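# Free a stuck vial from an autosampler needle

## Task

Remove the vial that is caught on the autosampler needle (it was carried up out of the tray) and set it upright in the tray's vacant well. At the end, every other vial must still sit in its original well, the tray must be slid fully in, and the fragile needle must be straight to within 2 degrees. Any hard knock to the glassware, or letting a vial drop more than a few centimetres, counts as failure.

## Robot and tools

Robot: two seven-joint xArm7 arms, left_arm and right_arm. Each has a two-finger parallel gripper and a wrist camera. In the scene frame, left_arm's base is at about (-0.008, +0.296, 0) m and right_arm's at about (+0.032, -0.321, 0) m. Both face +x with almost no yaw.

Frames: the scene frame has its origin at table-top height, midway between the arms. +x points out over the table, +z points up, and +y points toward left_arm (image sides do not follow these names). Each arm reports its hand pose, velocities and targets in its own base frame. cam_high and the table use the scene frame. On a gripper, the fingers point along its +z axis and close along its y axis. end_effector_position is the pinch point between the pads when closed, about 2 cm short of the fingertips. Closing moves the tips roughly 10 mm further along +z, mostly while the pads are more than 40 mm apart.

Row format: one row has 14 numbers, each in [-1, 1], even if only one arm moves. The order is left_arm dx, dy, dz, rx, ry, rz, opening, then right_arm dx, dy, dz, rx, ry, rz, opening. The six pose numbers are offsets, not poses. They count from that arm's Hand target (its last commanded pose) and run along that arm's base axes. For dx, dy, dz, 1.0 = 0.6 m. rx, ry, rz form one rotation vector, where 1.0 = 180 degrees, and the turn is about the Hand target's position. Opening is absolute: +1 is fully open (0.084 m) and -1 is closed. Six zero pose numbers ask nothing new of an arm. Always send the opening you want, because 0 is itself a command (half open).

execute_actions(actions, cameras): actions is a list of actions. Each action is a table of up to 15 rows, one row per 1/30 s control step. A short table repeats its last row up to step 15. Every row in an action counts from the Hand target at that action's start, not from the row before. A new action starts from the new Hand target, so repeating an offset moves the arm further. Images appear only for an empty list or when cameras names them.

move(target, speed, blend, opening_speed, blocking, cameras): target is one 14-number row, or a list of up to 15 such rows. All rows are offsets from the Hand targets at the move's start; they do not build on each other. Paths are straight and end together. They do not avoid obstacles or the other arm, and they are cut off after 10 s. speed is m/s, from 0.002 to 1 (default 0.25), with turning capped at twice that in rad/s; give one value, or one per target. blend is a corner radius in m; 0 stops at each target. opening_speed is per second on the -1 to +1 scale, at least 0.2. A changed opening on a later target is applied on arrival, once everything is at rest. blocking=false returns after about 0.5 s while the move keeps running. The result adds a "move:" line, for example done, off_target, moving, held or fault. limits=paced means the commanded pose was clipped; limits=held means steps were withheld.

wait(seconds, 0-3600) lets the scene run with no new commands. stop() brakes a running move. zoom_image(camera, region) enlarges [x0, y0, x1, y1] in pixels (at most 504 by 504) of the newest image from cam_high, cam_left_wrist or cam_right_wrist. clear_fault(arm) releases a reported torque fault. read_manual(section="licences") only returns licence text. finished_scene(scene) takes the current scene's number, ends the scene, and cannot be undone.

Results: each gripper gives end_effector_position (m), end_effector_quat_wxyz and velocities in its base frame. Velocities are omitted when its joints read "within noise". The last number in Joint positions is the finger opening in metres. grip_measured reads up to about 0.024 below the command when the gripper is empty. Hand target is the pose your next offsets count from. Tool commands shows the current opening commands. Joint torques are whole drive outputs; they include offsets and noise, and positive means toward a larger joint position. Calls with actions also list positions at some steps. Wrist depth gives a 7x7 grid of distances in mm (172-3000, rows separated by " / "). "-" means no reading there, and clear glass is not seen. Images are 672x504.

Control notes: each step clips the commanded orientation to within 32 degrees of the measured one. The gripper often stops short of its Hand target; send the remaining gap as an offset. A blocked arm keeps pushing until its target is pulled back past the gripper. Big wrist turns may swing the elbow. A clearance check holds back commands that bring the two arms close, but it does not always prevent contact.

Gripping: to hold something, command about 0.03 below the opening at which the fingers first touched it. Less than that grips more gently. Full force is about 24 N per pad.

Avoid: striking glass, the tray or the autosampler; dropping a vial more than a few cm; anything ending up off the table; contact between the arms, or closing one gripper on the other's fingers; bending the needle (slide the vial off along the needle's axis, slowly). Contact torque limits are, in N m: waist 32.2, shoulder 32.7, upper arm roll 17.7, elbow 18, forearm roll 17.3, wrist pitch 10.3, wrist roll 10.2. Reaching one gives a TORQUE FAULT, and the arm then needs clear_fault. Long holds or stretched poses heat the motors: MOTOR HOT appears at 65 °C, and at 80 °C the brakes stop the arm for 30-60 s. Fast moves overshoot and hit harder.

Each tool is called after "Emit:" as name([rows], argument=value, ...), one row to a line, values as JSON.

## Session

Emit:
execute_actions(actions=[])

Scene clock: 0.00 s.
left_arm: end_effector_position=(+0.1354, -0.4527, +0.3519) grip_measured=+1.00 end_effector_quat_wxyz=(+0.015, +0.749, -0.662, +0.031) | right_arm: end_effector_position=(+0.3425, +0.0043, +0.2230) grip_measured=+0.99 end_effector_quat_wxyz=(-0.100, +0.782, +0.474, +0.392)
Joint positions: left_arm=[-1.295 -0.076 0.01 1.37 0.009 1.378 0.162 0.084] | right_arm=[0.413 -0.984 -0.809 0.218 0.115 0.552 -1.45 0.084]
Joint velocities: within noise
Joint torques (N m): no reading
Wrist depth (mm): cam_left_wrist=[268 491 487 486 484 483 218 / 489 489 485 482 481 369 264 / 487 486 482 481 478 416 307 / 485 485 481 480 476 475 474 / 483 480 479 477 473 473 471 / 460 480 476 474 472 470 469 / 424 476 473 470 471 470 467] | cam_right_wrist=[661 673 403 2002 1799 1526 1348 / 584 448 436 650 1862 1571 1375 / 409 403 455 484 1852 1630 1417 / 388 403 424 456 564 1686 1458 / 424 377 437 480 502 1626 1493 / 392 397 419 435 450 469 1480 / 362 368 384 395 409 426 443]
Hand target: left_arm +0.1354, -0.4527, +0.3519; +0.015, +0.749, -0.662, +0.031 | right_arm +0.3425, +0.0043, +0.2230; -0.100, +0.782, +0.474, +0.392
Tool commands: left_gripper/opening=+1.0 right_gripper/opening=+1.0

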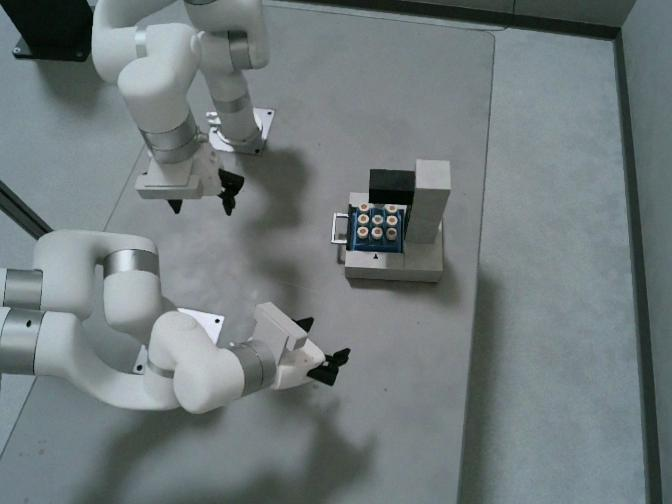

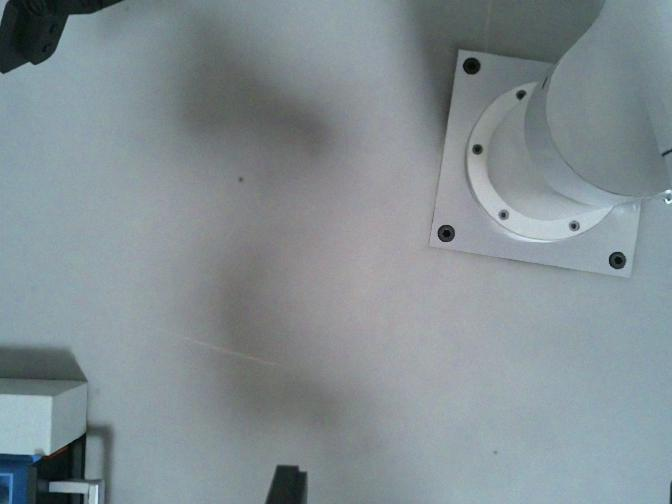

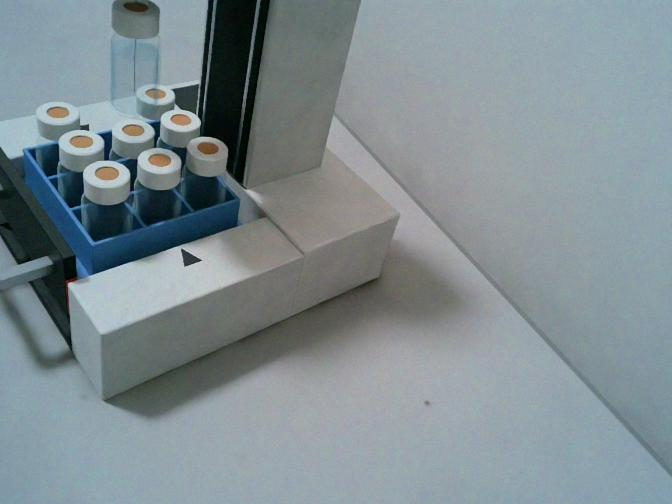

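Emit:
zoom_image(camera="cam_high", region=[320, 140, 480, 300])

Emit:
zoom_image(camera="cam_right_wrist", region=[0, 0, 400, 300])

Scaled by 3.150 from the camera's image (finer frame: 960x720).

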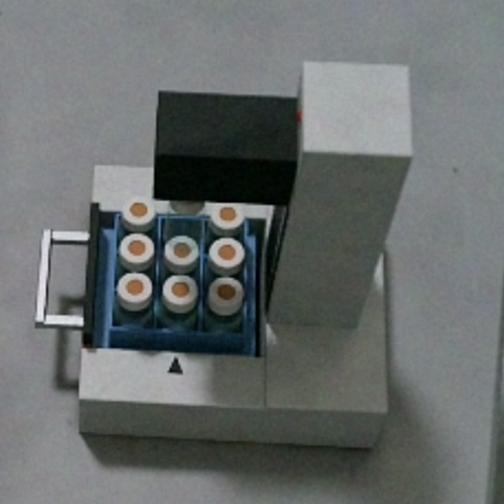

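Scaled by 1.260 from the camera's image (finer frame: 960x720).

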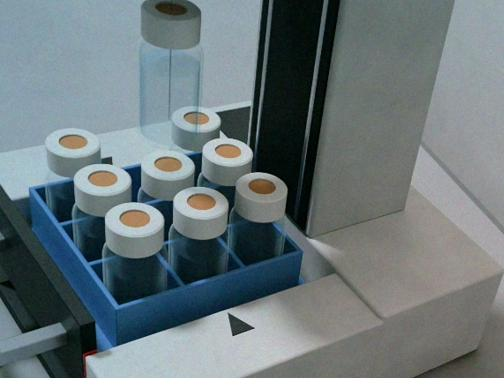

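Emit:
move(target=[0,0,0,0,0,0,1,0.075,0.25,-0.04,0.254,-0.005,0.199,1], cameras=["all"])

Scene clock: 21.17 s.
left_arm: end_effector_position=(+0.1354, -0.4527, +0.3519) grip_measured=+1.00 end_effector_quat_wxyz=(+0.015, +0.749, -0.662, +0.031) | right_arm: end_effector_position=(+0.3875, +0.1543, +0.1990) grip_measured=+0.99 end_effector_quat_wxyz=(+0.500, -0.500, -0.500, -0.499)
Joint positions: left_arm=[-1.295 -0.076 0.01 1.37 0.009 1.378 0.162 0.084] | right_arm=[1.538 -1.298 -1.744 0.676 0.373 0.793 -2.026 0.084]
Joint torques (N m): left_arm=[-0.14 -23.5 -0.27 20.26 -0.14 -1.23 0.04] | right_arm=[0.37 11.75 11.26 2.64 -0.26 1.61 -0.3]
Wrist depth (mm): cam_left_wrist=[493 489 489 485 484 481 202 / 491 488 486 484 481 369 237 / 486 485 484 481 480 417 318 / 484 482 480 477 476 474 472 / 484 481 479 477 475 473 471 / 460 480 476 472 472 471 469 / 424 476 474 471 470 467 466] | cam_right_wrist=[2333 2389 2397 2348 2397 2397 2364 / 2356 2389 2381 2364 2381 2364 2364 / 2389 2356 2389 2372 2364 2356 2381 / 2356 2389 2381 2381 2364 346 291 / 2372 2348 2340 286 290 294 291 / 2389 2356 2364 2372 289 295 290 / 881 884 884 801 801 339 289]
Hand target: left_arm +0.1354, -0.4527, +0.3519; +0.015, +0.749, -0.662, +0.031 | right_arm +0.3875, +0.1543, +0.1990; +0.500, -0.500, -0.500, -0.499
Off the commanded pose: left_arm 0.000 m, 0 deg | right_arm 0.000 m, 0 deg.
move: done
cam_right_wrist: T_world_to_cam=[[0.99983, 0.00518, 0.01792, -0.35793], [0.01793, -0.00191, -0.99984, 0.26055], [-0.00514, 0.99999, -0.002, -0.02226]] pos_world=[0.35308, 0.02461, 0.26688]

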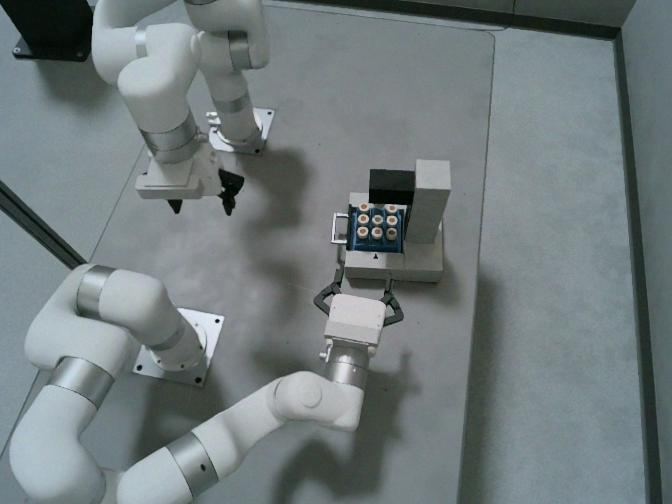

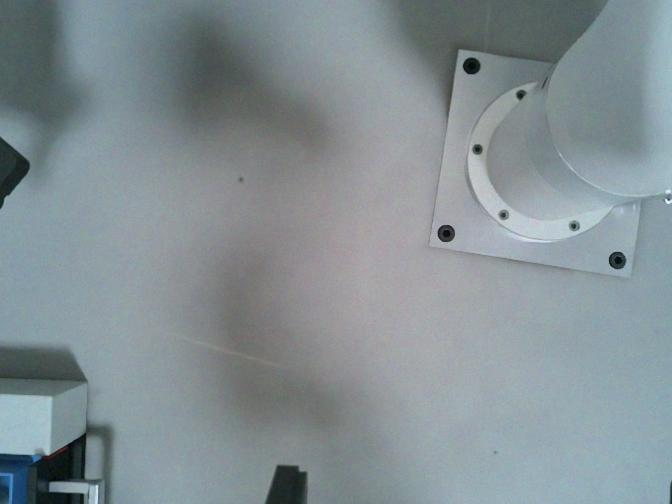

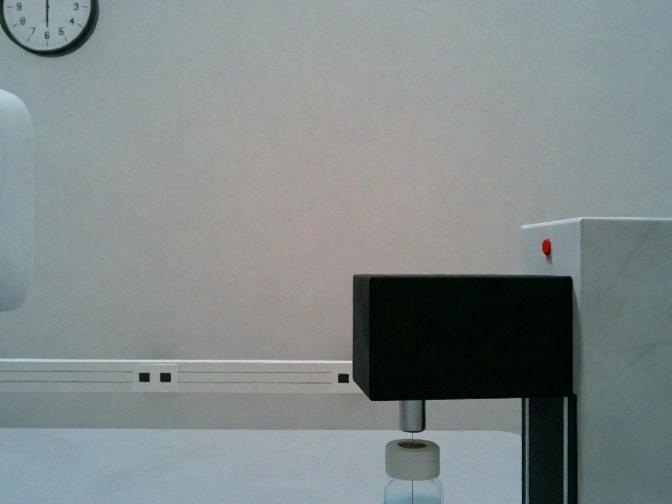

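Emit:
move(target=[0,0,0,0,0,0,1,0.02,-0.03,-0.13,0,0,0,1], cameras=["cam_right_wrist"])

Emit:
zoom_image(camera="cam_right_wrist", region=[250, 100, 550, 400])

Scene clock: 23.40 s.
left_arm: end_effector_position=(+0.1354, -0.4527, +0.3519) grip_measured=+1.00 end_effector_quat_wxyz=(+0.015, +0.749, -0.662, +0.031) | right_arm: end_effector_position=(+0.3995, +0.1363, +0.1210) grip_measured=+0.99 end_effector_quat_wxyz=(+0.500, -0.500, -0.500, -0.499)
Joint positions: left_arm=[-1.295 -0.076 0.01 1.37 0.009 1.378 0.162 0.084] | right_arm=[1.631 -1.367 -1.949 0.804 0.284 0.843 -2.135 0.084]
Joint torques (N m): left_arm=[-0.14 -23.45 -0.2 20.26 -0.05 -1.21 0.05] | right_arm=[0.49 14.62 11.1 -0.05 -0.34 1.56 -0.29]
Wrist depth (mm): cam_left_wrist=[490 489 488 485 484 484 203 / 390 487 484 484 481 370 238 / 379 484 484 481 479 416 318 / 485 482 480 477 476 474 471 / 482 481 478 475 475 475 472 / 461 478 476 474 474 470 469 / 424 476 474 472 471 467 467] | cam_right_wrist=[2372 2397 2405 2414 2405 2405 2389 / 2381 2397 2372 2372 316 314 320 / 2381 2381 - 311 316 313 319 / 2405 2372 2364 2405 - 313 318 / 2381 2397 2372 2397 - 313 318 / 892 1056 1066 1058 - 312 317 / 612 613 343 297 299 311 316]
Hand target: left_arm +0.1354, -0.4527, +0.3519; +0.015, +0.749, -0.662, +0.031 | right_arm +0.3995, +0.1363, +0.1210; +0.500, -0.500, -0.500, -0.499
Off the commanded pose: left_arm 0.000 m, 0 deg | right_arm 0.000 m, 0 deg.
move: done
cam_right_wrist: T_world_to_cam=[[0.99982, 0.00527, 0.01792, -0.36844], [0.01793, -0.00181, -0.99984, 0.18231], [-0.00524, 0.99998, -0.0019, -0.00434]] pos_world=[0.36508, 0.00661, 0.18888]

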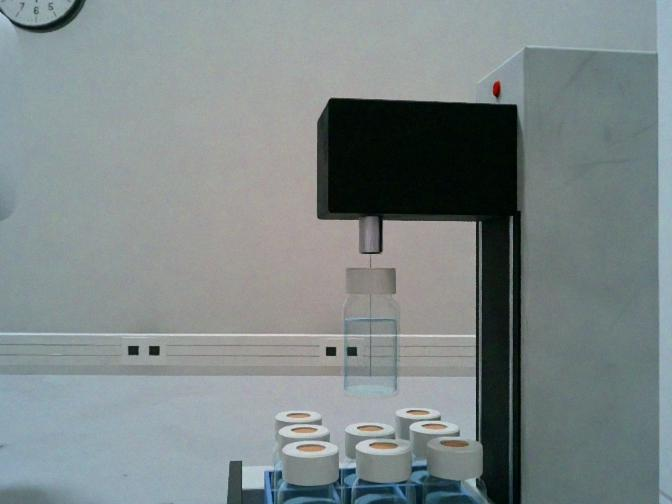

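Scaled by 1.680 from the camera's image (finer frame: 960x720).

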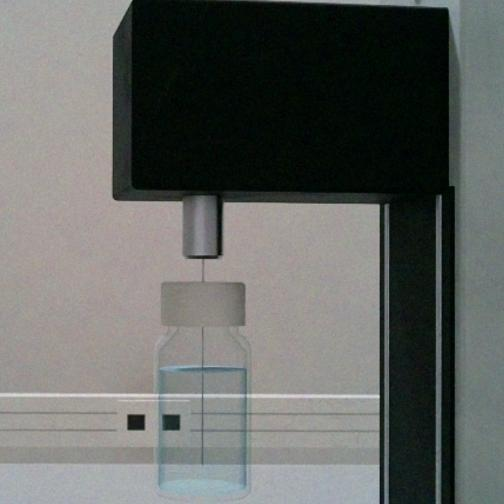

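Emit:
move(target=[0.30,0.277,-0.19,0,0,0,1,0,0,0,0,0,0,1], cameras=["all"])

Emit:
zoom_image(camera="cam_high", region=[300, 140, 460, 300])

Scene clock: 53.07 s.
left_arm: end_effector_position=(+0.3154, -0.2865, +0.2378) grip_measured=+1.00 end_effector_quat_wxyz=(+0.015, +0.749, -0.662, +0.031) | right_arm: end_effector_position=(+0.3995, +0.1363, +0.1210) grip_measured=+0.99 end_effector_quat_wxyz=(+0.500, -0.500, -0.500, -0.499)
Joint positions: left_arm=[-1.071 -0.213 0.326 0.915 0.046 1.055 0.676 0.084] | right_arm=[1.631 -1.367 -1.949 0.804 0.284 0.843 -2.136 0.084]
Joint torques (N m): left_arm=[-0.06 -13.25 -0.83 25.83 -0.17 -2.3 0.25] | right_arm=[0.65 14.53 11.37 0 0.04 1.68 -0.23]
Wrist depth (mm): cam_left_wrist=[375 373 372 371 369 366 365 / 374 371 370 368 366 366 363 / 307 309 308 366 365 363 362 / 305 309 321 322 363 362 360 / 262 263 262 354 362 361 359 / - 261 292 303 360 359 357 / - 312 290 359 358 357 356] | cam_right_wrist=[318 324 345 2405 2414 2389 2381 / 640 2397 343 2405 316 315 319 / 2381 2372 - 311 316 313 319 / 2414 2356 2389 2381 - 313 318 / 2364 2381 2389 2397 - 312 318 / 895 1054 1061 1064 - 312 317 / 610 614 343 297 299 311 316]
Hand target: left_arm +0.3154, -0.2865, +0.2379; +0.015, +0.749, -0.662, +0.031 | right_arm +0.3995, +0.1363, +0.1210; +0.500, -0.500, -0.500, -0.499
Off the commanded pose: left_arm 0.000 m, 0 deg | right_arm 0.000 m, 0 deg.
move: done
cam_left_wrist: T_world_to_cam=[[-0.98948, -0.14164, -0.02931, 0.31164], [-0.13924, 0.98763, -0.07206, 0.41524], [0.03915, -0.06722, -0.99697, 0.33158]] pos_world=[0.3532, -0.34368, 0.36963]
cam_right_wrist: T_world_to_cam=[[0.99982, 0.00527, 0.01792, -0.36844], [0.01793, -0.00181, -0.99984, 0.18231], [-0.00524, 0.99998, -0.0019, -0.00434]] pos_world=[0.36508, 0.00661, 0.18888]

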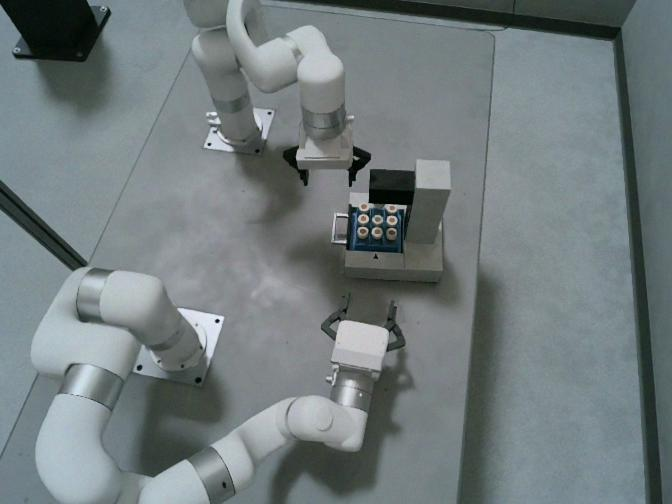

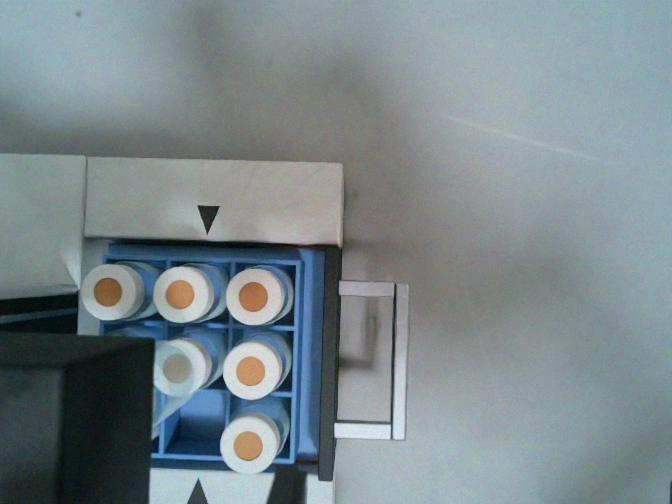

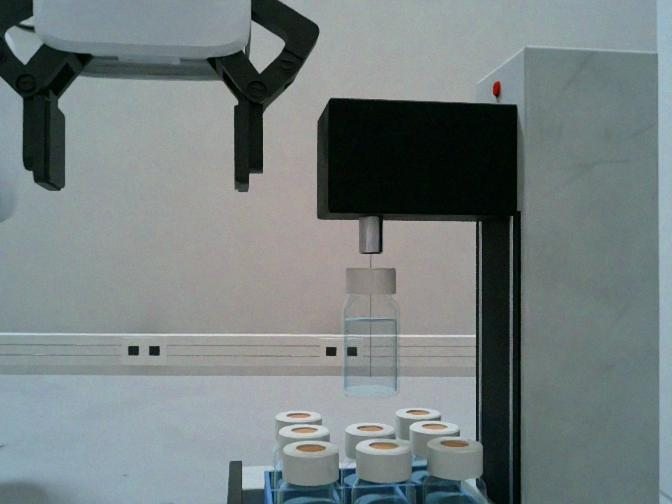

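Scaled by 3.150 from the camera's image (finer frame: 960x720).

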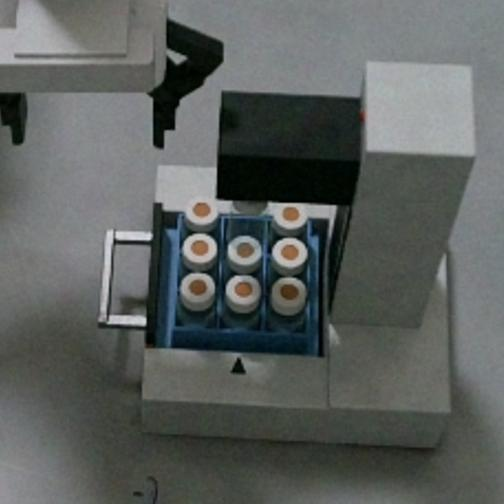

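Emit:
move([
  [0.017,-0.0447,-0.1,0,0,0,-0.2,0,0,0,0,0,0,1],
  [0.017,-0.0447,-0.297,0,0,0,-0.2,0,0,0,0,0,0,1],
], blend=[0.01,0], speed=[0.2,0.1], cameras=["all"])

Scene clock: 61.90 s.
left_arm: end_effector_position=(+0.3256, -0.3133, +0.0596) grip_measured=-0.21 end_effector_quat_wxyz=(+0.015, +0.749, -0.662, +0.031) end_effector_velocity=(+0.000, -0.001, +0.000) end_effector_angular_velocity=(-0.003, +0.001, +0.000) | right_arm: end_effector_position=(+0.3995, +0.1363, +0.1210) grip_measured=+0.99 end_effector_quat_wxyz=(+0.500, -0.500, -0.500, -0.499)
Joint positions: left_arm=[-1.077 0.189 0.313 0.777 -0.166 0.539 0.816 0.035] | right_arm=[1.631 -1.367 -1.949 0.804 0.284 0.843 -2.136 0.084]
Joint velocities: left_arm=[0 0.001 -0.002 0.002 -0.005 -0.001 0.001 0] | right_arm=[within noise]
Joint torques (N m): left_arm=[0.28 -18.76 0.41 20.87 -0.11 -2.39 0.31] | right_arm=[0.63 14.49 11.24 -0.09 -0.13 1.42 -0.14]
Wrist depth (mm): cam_left_wrist=[192 191 190 189 189 188 187 / 191 190 190 188 188 187 186 / - - - 188 187 186 185 / - - - 187 186 185 185 / - - - 186 185 184 184 / - - - 185 184 183 183 / - - - - 183 183 182] | cam_right_wrist=[315 287 2405 2414 2422 2389 2405 / 285 284 2372 2397 316 314 320 / 281 283 304 311 316 314 319 / 289 291 316 2389 - 313 318 / 286 290 2317 2356 - 312 318 / 285 290 311 1063 - 312 317 / 293 298 311 296 299 311 316]
Hand target: left_arm +0.3256, -0.3133, +0.0597; +0.015, +0.749, -0.662, +0.031 | right_arm +0.3995, +0.1363, +0.1210; +0.500, -0.500, -0.500, -0.499
Off the commanded pose: left_arm 0.000 m, 0 deg | right_arm 0.000 m, 0 deg.
move: done
cam_left_wrist: T_world_to_cam=[[-0.98948, -0.14164, -0.02929, 0.31272], [-0.13923, 0.98763, -0.07216, 0.43031], [0.03915, -0.06732, -0.99696, 0.15178]] pos_world=[0.3634, -0.37048, 0.19153]
cam_right_wrist: T_world_to_cam=[[0.99982, 0.00527, 0.01792, -0.36844], [0.01793, -0.00181, -0.99984, 0.18231], [-0.00524, 0.99998, -0.0019, -0.00434]] pos_world=[0.36508, 0.00661, 0.18888]

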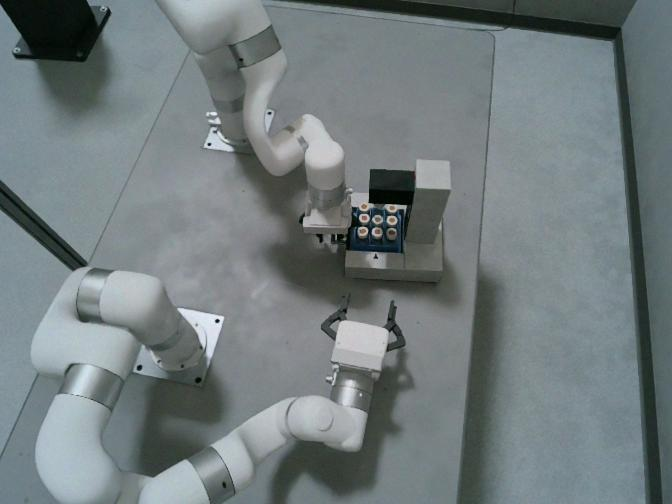

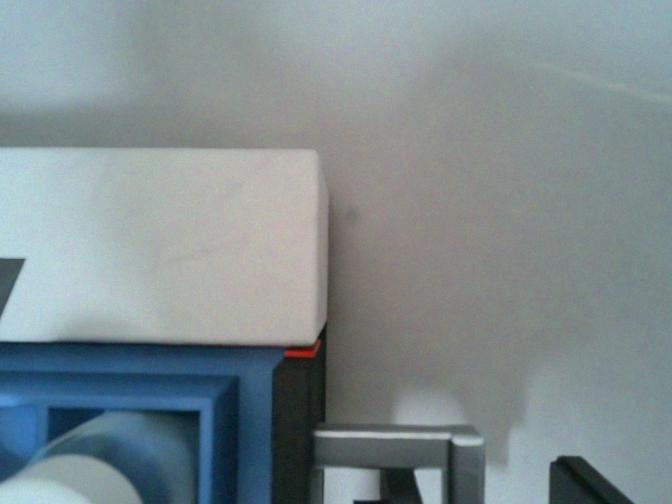

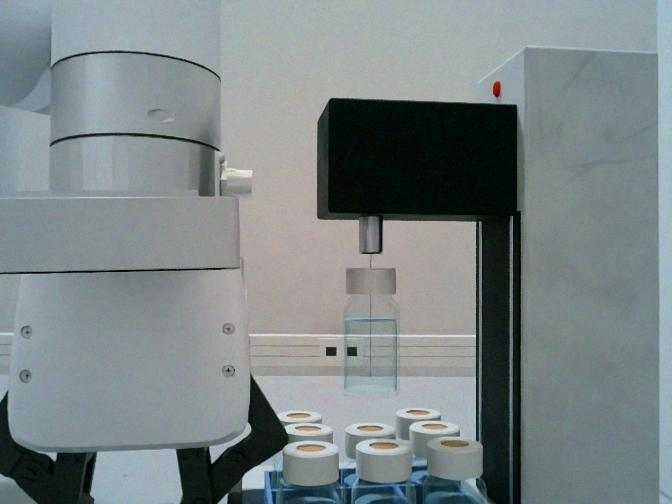

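Emit:
move([
  [0,0,0,0,0,0,-0.95,0,0,0,0,0,0,1],
  [-0.149,-0.0185,0,0,0,0,-0.95,0,0,0,0,0,0,1],
], opening_speed=1, speed=0.05, cameras=["all"])

Scene clock: 66.50 s.
left_arm: end_effector_position=(+0.2362, -0.3244, +0.0596) grip_measured=-0.83 end_effector_quat_wxyz=(+0.015, +0.749, -0.662, +0.031) | right_arm: end_effector_position=(+0.3995, +0.1363, +0.1210) grip_measured=+0.99 end_effector_quat_wxyz=(+0.500, -0.500, -0.500, -0.499)
Joint positions: left_arm=[-1.201 0.042 0.261 0.588 -0.057 0.481 0.557 0.008] | right_arm=[1.631 -1.367 -1.949 0.804 0.284 0.843 -2.136 0.084]
Joint torques (N m): left_arm=[-1.11 -39.11 -0.36 14.21 0.02 -2.77 -0.19] | right_arm=[0.56 14.52 11.31 -0.02 -0.14 1.35 -0.2]
Wrist depth (mm): cam_left_wrist=[192 192 191 190 189 188 188 / 191 191 190 189 188 187 187 / 190 190 189 188 187 186 186 / 187 189 188 187 186 186 185 / 188 188 187 187 186 185 184 / - - - - 185 184 183 / - - - - - 183 182] | cam_right_wrist=[2381 2405 2389 2414 2381 2448 2364 / 2381 2389 2397 2381 316 314 320 / 2381 2405 - 311 316 314 319 / 2372 2348 2372 2372 - 313 319 / 2317 2364 2389 2405 - 312 318 / 302 1059 1059 900 - 312 317 / 302 295 340 415 416 311 316]
Hand target: left_arm +0.2362, -0.3244, +0.0597; +0.015, +0.749, -0.662, +0.031 | right_arm +0.3995, +0.1363, +0.1210; +0.500, -0.500, -0.500, -0.499
Off the commanded pose: left_arm 0.000 m, 0 deg | right_arm 0.000 m, 0 deg.
move: done
cam_left_wrist: T_world_to_cam=[[-0.98948, -0.14164, -0.02939, 0.2227], [-0.13923, 0.98763, -0.07218, 0.42883], [0.03925, -0.06732, -0.99696, 0.15451]] pos_world=[0.274, -0.38158, 0.19153]
cam_right_wrist: T_world_to_cam=[[0.99982, 0.00527, 0.01792, -0.36844], [0.01793, -0.00181, -0.99984, 0.18231], [-0.00524, 0.99998, -0.0019, -0.00434]] pos_world=[0.36508, 0.00661, 0.18888]

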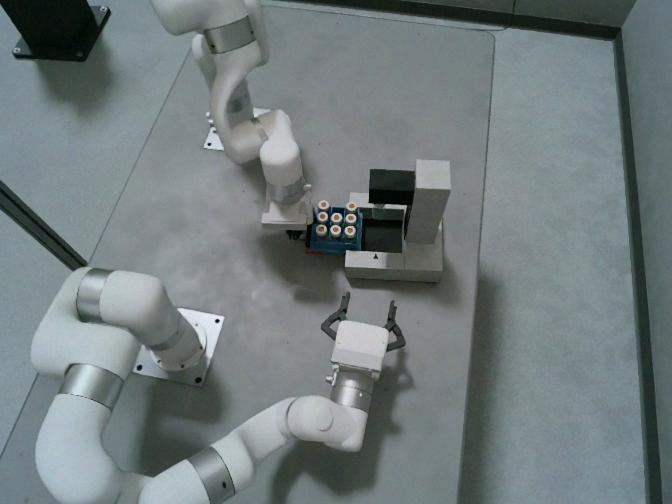

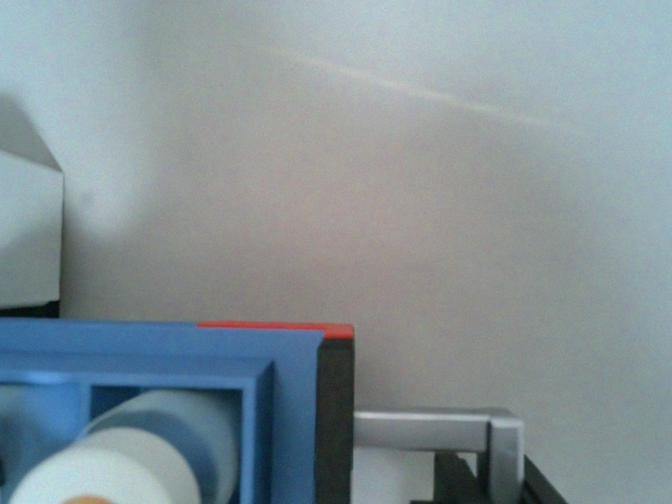

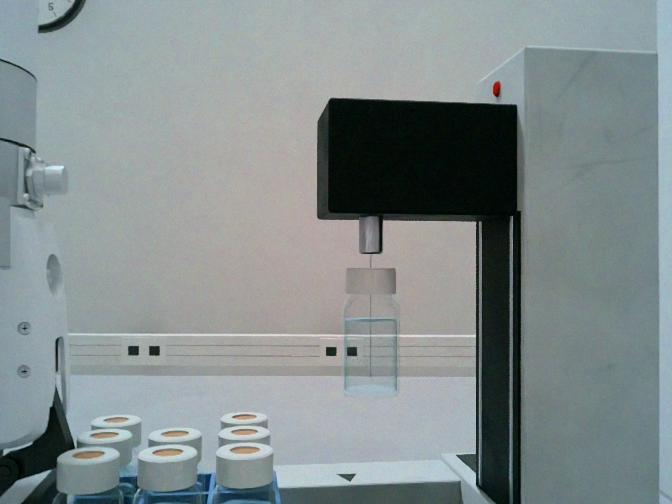

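Emit:
move(target=[-0.045,-0.0056,0,0,0,0,-0.95,0,0,0,0,0,0,0.15], speed=0.04, cameras=["cam_left_wrist","cam_right_wrist"])

Emit:
zoom_image(camera="cam_right_wrist", region=[0, 254, 380, 504])

Scene clock: 75.43 s.
left_arm: end_effector_position=(+0.2092, -0.3278, +0.0597) grip_measured=-0.83 end_effector_quat_wxyz=(+0.015, +0.749, -0.662, +0.031) | right_arm: end_effector_position=(+0.3995, +0.1363, +0.1210) grip_measured=+0.14 end_effector_quat_wxyz=(+0.500, -0.500, -0.500, -0.499)
Joint positions: left_arm=[-1.233 0.005 0.234 0.543 -0.028 0.47 0.473 0.008] | right_arm=[1.631 -1.367 -1.949 0.804 0.284 0.843 -2.136 0.05]
Joint torques (N m): left_arm=[-0.84 -40.28 -0.28 15 0 -2.9 -0.28] | right_arm=[0.25 14.85 11.23 -0.07 -0.22 1.27 -0.1]
Wrist depth (mm): cam_left_wrist=[193 192 191 190 189 188 188 / 192 191 190 189 188 187 187 / 191 190 189 188 187 187 186 / 190 189 188 187 187 185 185 / 189 188 188 187 185 185 184 / - - - - 185 184 183 / - - - - - 183 182] | cam_right_wrist=[2397 2389 2397 2431 2389 2422 2405 / 2397 2372 2389 2397 316 314 319 / 2389 2381 - 311 316 313 319 / 2364 2381 2381 2414 - 313 318 / 2397 2348 2405 2356 - 313 318 / 1054 1056 1063 899 - 312 317 / 284 298 415 415 414 311 317]
Hand target: left_arm +0.2092, -0.3278, +0.0597; +0.015, +0.749, -0.662, +0.031 | right_arm +0.3995, +0.1363, +0.1210; +0.500, -0.500, -0.500, -0.499
Off the commanded pose: left_arm 0.000 m, 0 deg | right_arm 0.000 m, 0 deg.
move: done
cam_left_wrist: T_world_to_cam=[[-0.98948, -0.14164, -0.02938, 0.1955], [-0.13923, 0.98762, -0.07227, 0.42844], [0.03925, -0.06742, -0.99695, 0.1553]] pos_world=[0.247, -0.38498, 0.19153]
cam_right_wrist: T_world_to_cam=[[0.99982, 0.00527, 0.01792, -0.36844], [0.01793, -0.00181, -0.99984, 0.18231], [-0.00524, 0.99998, -0.0019, -0.00434]] pos_world=[0.36508, 0.00661, 0.18888]

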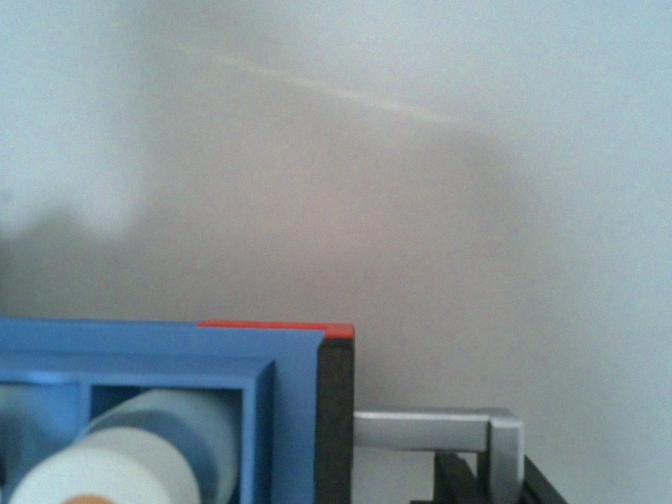

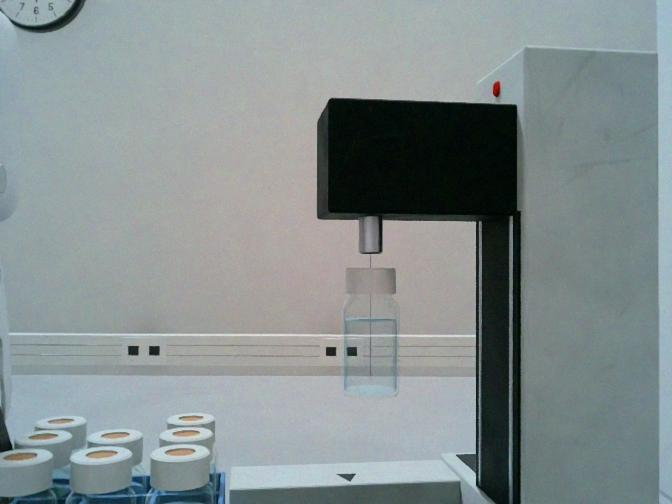

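Scaled by 1.326 from the camera's image (finer frame: 960x720).

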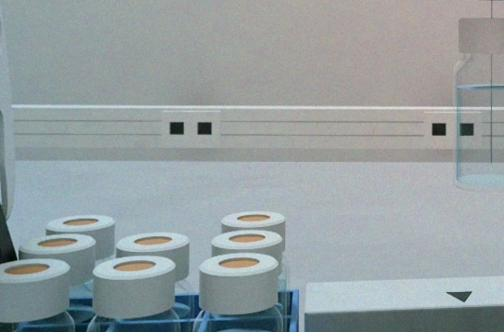

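Emit:
move(target=[0,0,0,0,0,0,-0.95,0.056,0,0.10,0,-0.5,0,0.15], cameras=["cam_right_wrist"])

Emit:
zoom_image(camera="cam_right_wrist", region=[200, 150, 450, 400])

Scene clock: 89.03 s.
left_arm: end_effector_position=(+0.2092, -0.3278, +0.0597) grip_measured=-0.83 end_effector_quat_wxyz=(+0.015, +0.749, -0.662, +0.031) | right_arm: end_effector_position=(+0.4331, +0.1363, +0.1810) grip_measured=+0.14 end_effector_quat_wxyz=(+0.000, +0.001, +0.707, +0.707)
Joint positions: left_arm=[-1.233 0.005 0.233 0.543 -0.028 0.47 0.473 0.008] | right_arm=[1.574 -1.726 -1.748 0.858 -0.206 0.838 -3.181 0.05]
Joint torques (N m): left_arm=[-0.84 -40.45 -0.18 16.41 0.12 -2.38 -0.22] | right_arm=[0.43 13.04 22.4 -2.64 -0.17 0.23 -0.22]
Wrist depth (mm): cam_left_wrist=[193 192 191 190 189 188 188 / 192 191 190 189 188 187 187 / 190 190 189 188 187 186 186 / 190 189 188 188 186 186 185 / 189 188 188 187 186 185 184 / - - - - 185 184 183 / - - - - - 183 182] | cam_right_wrist=[266 299 984 2372 2389 2372 2372 / 267 277 799 2405 2389 2397 2372 / 227 383 992 2381 2364 2364 2372 / 230 389 988 2364 2405 318 2364 / 232 392 992 2348 323 307 2356 / 235 369 418 367 336 312 2364 / 238 304 308 307 308 307 313]
Hand target: left_arm +0.2092, -0.3278, +0.0597; +0.015, +0.749, -0.662, +0.031 | right_arm +0.4331, +0.1363, +0.1810; +0.000, +0.001, +0.707, +0.707
Off the commanded pose: left_arm 0.000 m, 0 deg | right_arm 0.000 m, 0 deg.
move: done
cam_right_wrist: T_world_to_cam=[[-0.01792, 0.00527, 0.99982, -0.14004], [0.99984, -0.00181, 0.01793, -0.36778], [0.0019, 0.99998, -0.00524, -0.00654]] pos_world=[0.36522, 0.00661, 0.14658]

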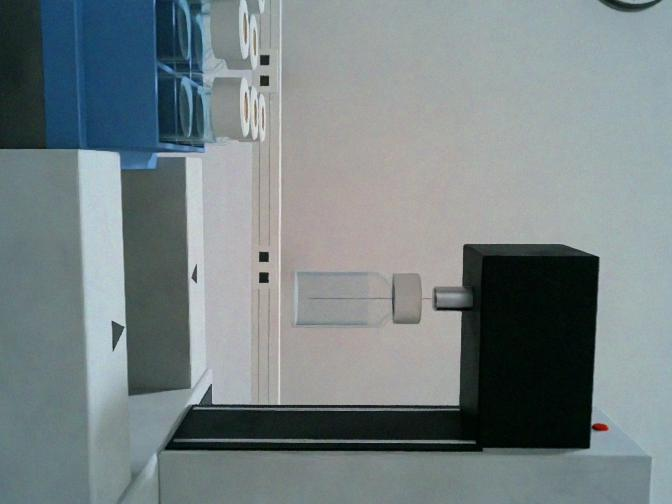

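Scaled by 2.016 from the camera's image (finer frame: 960x720).

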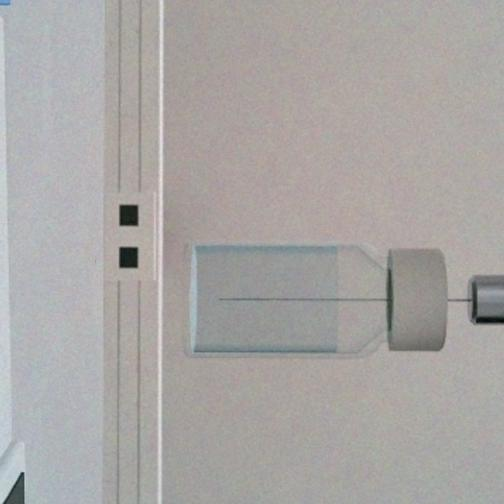

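Emit:
move([
  [0,0,0,0,0,0,-0.95,-0.0858,0,-0.0383,-0.0436,0.4986,-0.0436,0.15],
  [0,0,0,0,0,0,-0.95,-0.0858,0.3595,-0.0383,-0.0436,0.4986,-0.0436,0.15],
], speed=[0.25,0.08], cameras=["cam_high","cam_right_wrist"])

Emit:
zoom_image(camera="cam_high", region=[320, 150, 460, 290])

Scene clock: 101.07 s.
left_arm: end_effector_position=(+0.2092, -0.3278, +0.0597) grip_measured=-0.83 end_effector_quat_wxyz=(+0.015, +0.749, -0.662, +0.031) | right_arm: end_effector_position=(+0.3816, +0.3520, +0.1580) grip_measured=+0.14 end_effector_quat_wxyz=(-0.455, +0.542, +0.541, +0.454)
Joint positions: left_arm=[-1.233 0.005 0.233 0.543 -0.028 0.47 0.473 0.008] | right_arm=[2.15 -1.397 -1.711 0.669 0.434 0.112 -2.024 0.05]
Joint torques (N m): left_arm=[-0.7 -40.24 -0.12 16.82 0.06 -2.63 -0.09] | right_arm=[0.18 12.48 19.36 1.63 -0.89 0.42 -0.19]
Wrist depth (mm): cam_left_wrist=[192 192 191 190 189 188 188 / 192 191 190 189 188 187 187 / 191 190 189 188 187 187 186 / 190 189 188 187 187 186 185 / 189 188 188 187 186 184 184 / - - - - 185 184 183 / - - - - - 183 182] | cam_right_wrist=[- - - - - - - / - - - - - - - / - - - - - - - / - - - - - - - / - - - - - - - / - - - - - - - / 522 522 520 517 484 514 -]
Hand target: left_arm +0.2092, -0.3278, +0.0597; +0.015, +0.749, -0.662, +0.031 | right_arm +0.3816, +0.3520, +0.1580; -0.455, +0.542, +0.541, +0.454
Off the commanded pose: left_arm 0.000 m, 0 deg | right_arm 0.000 m, 0 deg.
move: done
cam_right_wrist: T_world_to_cam=[[0.99982, 0.00832, 0.01684, -0.35325], [0.01803, -0.17524, -0.98436, 0.27861], [-0.00524, 0.98449, -0.17536, -0.18718]] pos_world=[0.34718, 0.23604, 0.24737]

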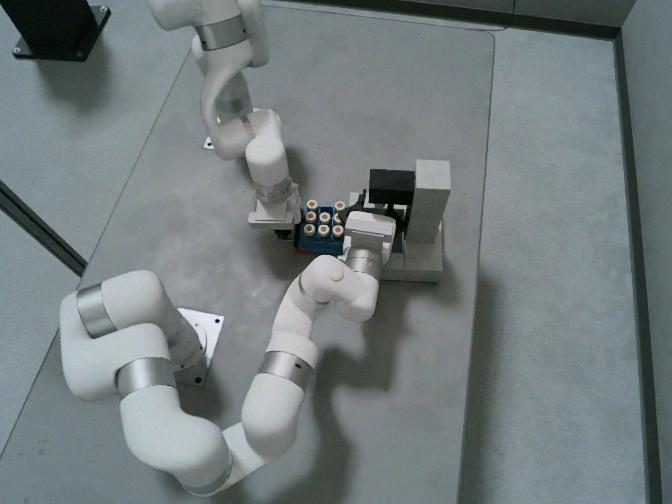

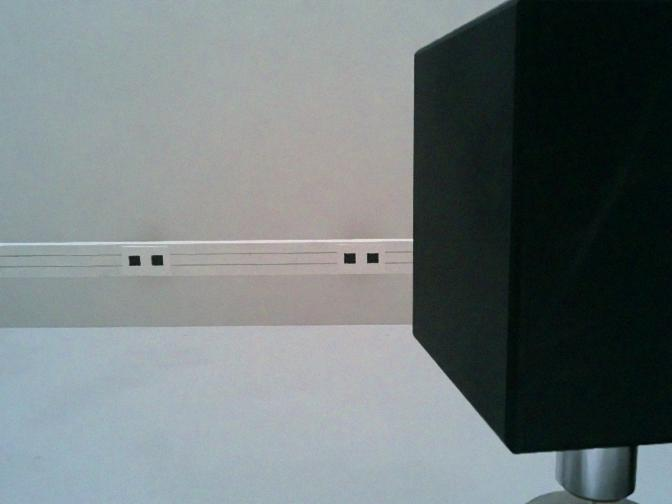

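Scaled by 3.600 from the camera's image (finer frame: 960x720).

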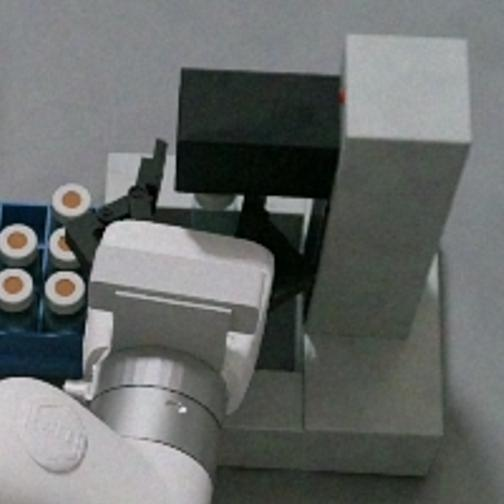

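Emit:
zoom_image(camera="cam_high", region=[350, 185, 410, 230])

Emit:
zoom_image(camera="cam_right_wrist", region=[472, 404, 672, 504])

Scaled by 8.400 from the camera's image (finer frame: 960x720).

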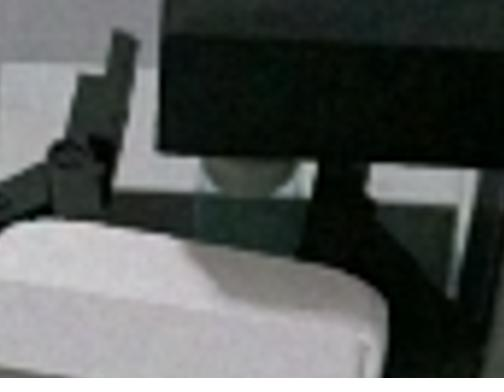

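Scaled by 2.520 from the camera's image (finer frame: 960x720).

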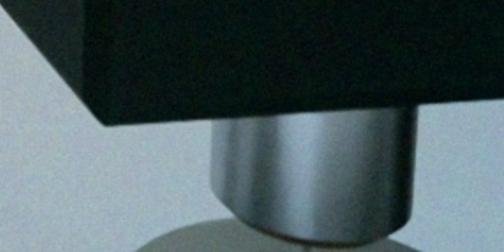

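Emit:
move(target=[0,0,0,0,0,0,-0.95,0.01,-0.035,0,0,0,0,0.15], speed=0.08, cameras=["cam_high","cam_right_wrist"])

Emit:
zoom_image(camera="cam_high", region=[350, 185, 410, 230])

Emit:
zoom_image(camera="cam_right_wrist", region=[372, 304, 672, 504])

Scene clock: 123.67 s.
left_arm: end_effector_position=(+0.2092, -0.3278, +0.0597) grip_measured=-0.83 end_effector_quat_wxyz=(+0.015, +0.749, -0.662, +0.031) | right_arm: end_effector_position=(+0.3876, +0.3310, +0.1580) grip_measured=+0.14 end_effector_quat_wxyz=(-0.455, +0.542, +0.541, +0.454)
Joint positions: left_arm=[-1.233 0.005 0.233 0.543 -0.028 0.47 0.473 0.008] | right_arm=[2.087 -1.368 -1.719 0.667 0.426 0.18 -2.02 0.05]
Joint torques (N m): left_arm=[-0.5 -39.74 -0.08 18.35 -0.1 -2.92 0.02] | right_arm=[-0.27 24.36 12.13 1.21 -1.81 0.96 -0.17]
Wrist depth (mm): cam_left_wrist=[192 192 191 190 189 188 187 / 192 191 190 189 188 187 187 / 191 190 189 188 187 186 186 / 190 189 188 187 186 186 185 / 189 189 188 187 186 185 184 / - - - - 185 184 183 / - - - - - 183 182] | cam_right_wrist=[2106 2087 2112 2087 2074 - - / - - - - - - - / - - - - - - - / - - - - - - - / - - - - - - - / 654 653 650 647 - - - / 523 522 - 519 - - -]
Hand target: left_arm +0.2092, -0.3278, +0.0597; +0.015, +0.749, -0.662, +0.031 | right_arm +0.3876, +0.3310, +0.1580; -0.455, +0.542, +0.541, +0.454
Off the commanded pose: left_arm 0.000 m, 0 deg | right_arm 0.000 m, 0 deg.
move: done
cam_right_wrist: T_world_to_cam=[[0.99982, 0.00841, 0.01672, -0.35906], [0.01794, -0.17535, -0.98434, 0.27477], [-0.00534, 0.98447, -0.17547, -0.16642]] pos_world=[0.35318, 0.21504, 0.24727]

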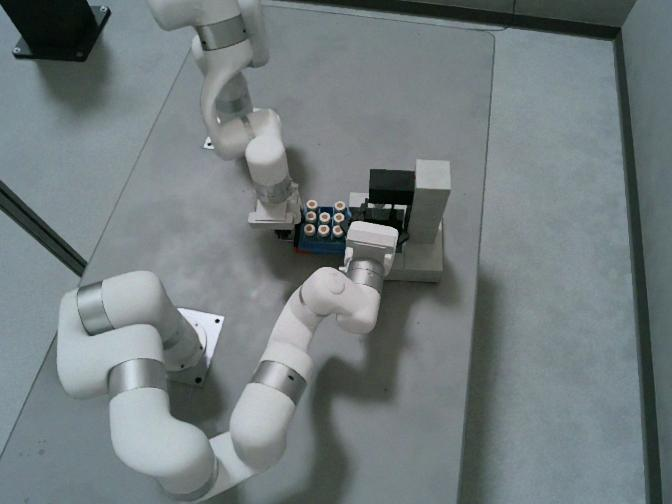

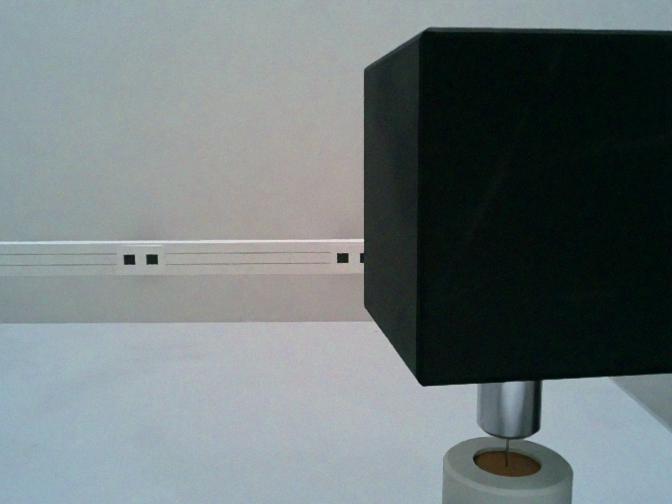

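Scaled by 8.400 from the camera's image (finer frame: 960x720).

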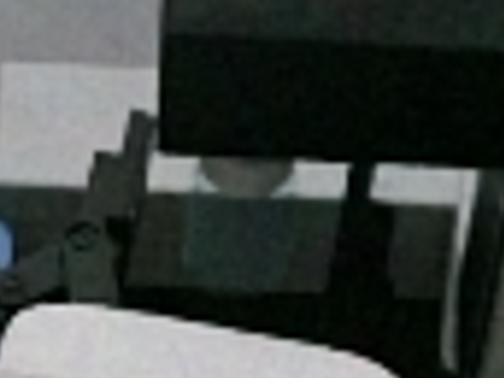

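Scaled by 1.680 from the camera's image (finer frame: 960x720).

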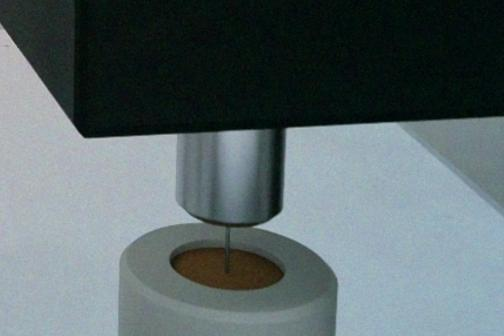

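Emit:
move(target=[0,0,0,0,0,0,-0.95,0,0,0,0,0,0,-0.27], opening_speed=0.4, cameras=["cam_high","cam_right_wrist"])

Emit:
zoom_image(camera="cam_high", region=[350, 185, 410, 230])

Emit:
zoom_image(camera="cam_right_wrist", region=[372, 304, 672, 504])

Scene clock: 131.43 s.
left_arm: end_effector_position=(+0.2092, -0.3278, +0.0597) grip_measured=-0.83 end_effector_quat_wxyz=(+0.015, +0.749, -0.662, +0.031) | right_arm: end_effector_position=(+0.3876, +0.3310, +0.1580) grip_measured=-0.29 end_effector_quat_wxyz=(-0.455, +0.542, +0.541, +0.454)
Joint positions: left_arm=[-1.233 0.005 0.233 0.543 -0.028 0.47 0.473 0.008] | right_arm=[2.087 -1.368 -1.719 0.667 0.426 0.181 -2.02 0.032]
Joint torques (N m): left_arm=[-0.47 -39.39 -0.05 18.95 -0.05 -2.9 -0.05] | right_arm=[0.02 24.34 21.1 2.23 -1.52 0.9 -0.1]
Wrist depth (mm): cam_left_wrist=[193 192 191 190 189 188 188 / 191 191 190 189 188 188 187 / 191 190 189 188 188 187 186 / 190 189 188 188 187 186 185 / 189 189 188 187 186 185 184 / - - - - 185 184 183 / - - - - - 183 182] | cam_right_wrist=[2087 2080 2106 2099 2087 - - / - - - - - - - / - - - - - - - / - - - - - - - / - - - - - - - / 654 652 648 647 - - - / 522 522 - 519 - - -]
Hand target: left_arm +0.2092, -0.3278, +0.0597; +0.015, +0.749, -0.662, +0.031 | right_arm +0.3876, +0.3310, +0.1580; -0.455, +0.542, +0.541, +0.454
Off the commanded pose: left_arm 0.000 m, 0 deg | right_arm 0.000 m, 0 deg.
move: done
cam_right_wrist: T_world_to_cam=[[0.99982, 0.00832, 0.01684, -0.35907], [0.01803, -0.17536, -0.98434, 0.27484], [-0.00524, 0.98447, -0.17547, -0.16644]] pos_world=[0.35318, 0.21504, 0.24737]

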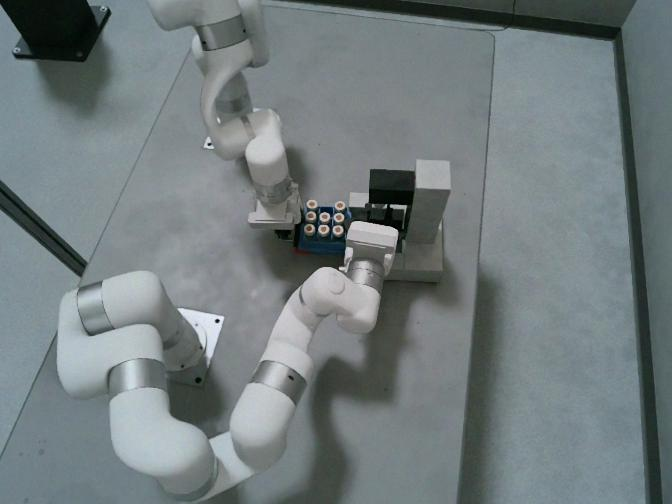

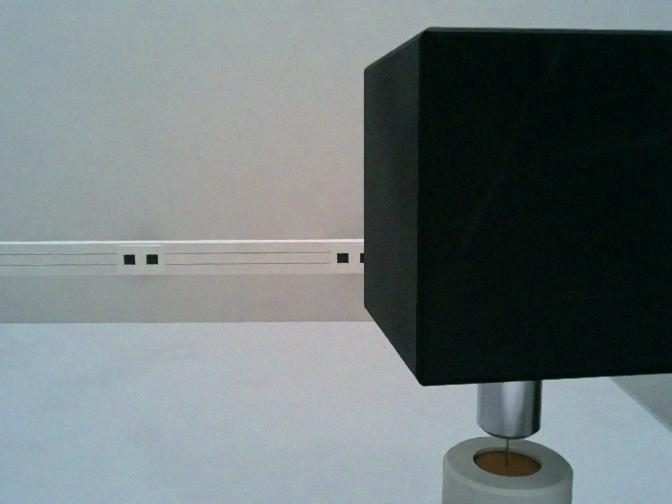

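Scaled by 8.400 from the camera's image (finer frame: 960x720).

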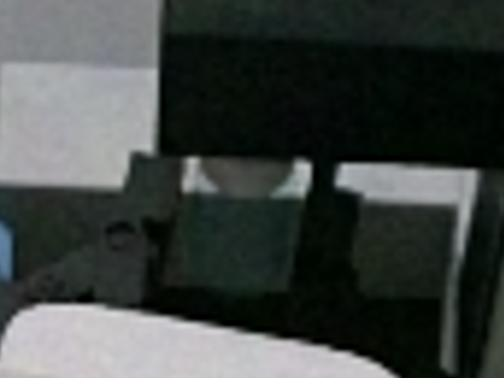

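Scaled by 1.680 from the camera's image (finer frame: 960x720).

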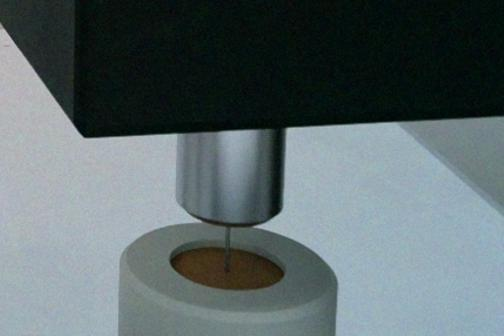

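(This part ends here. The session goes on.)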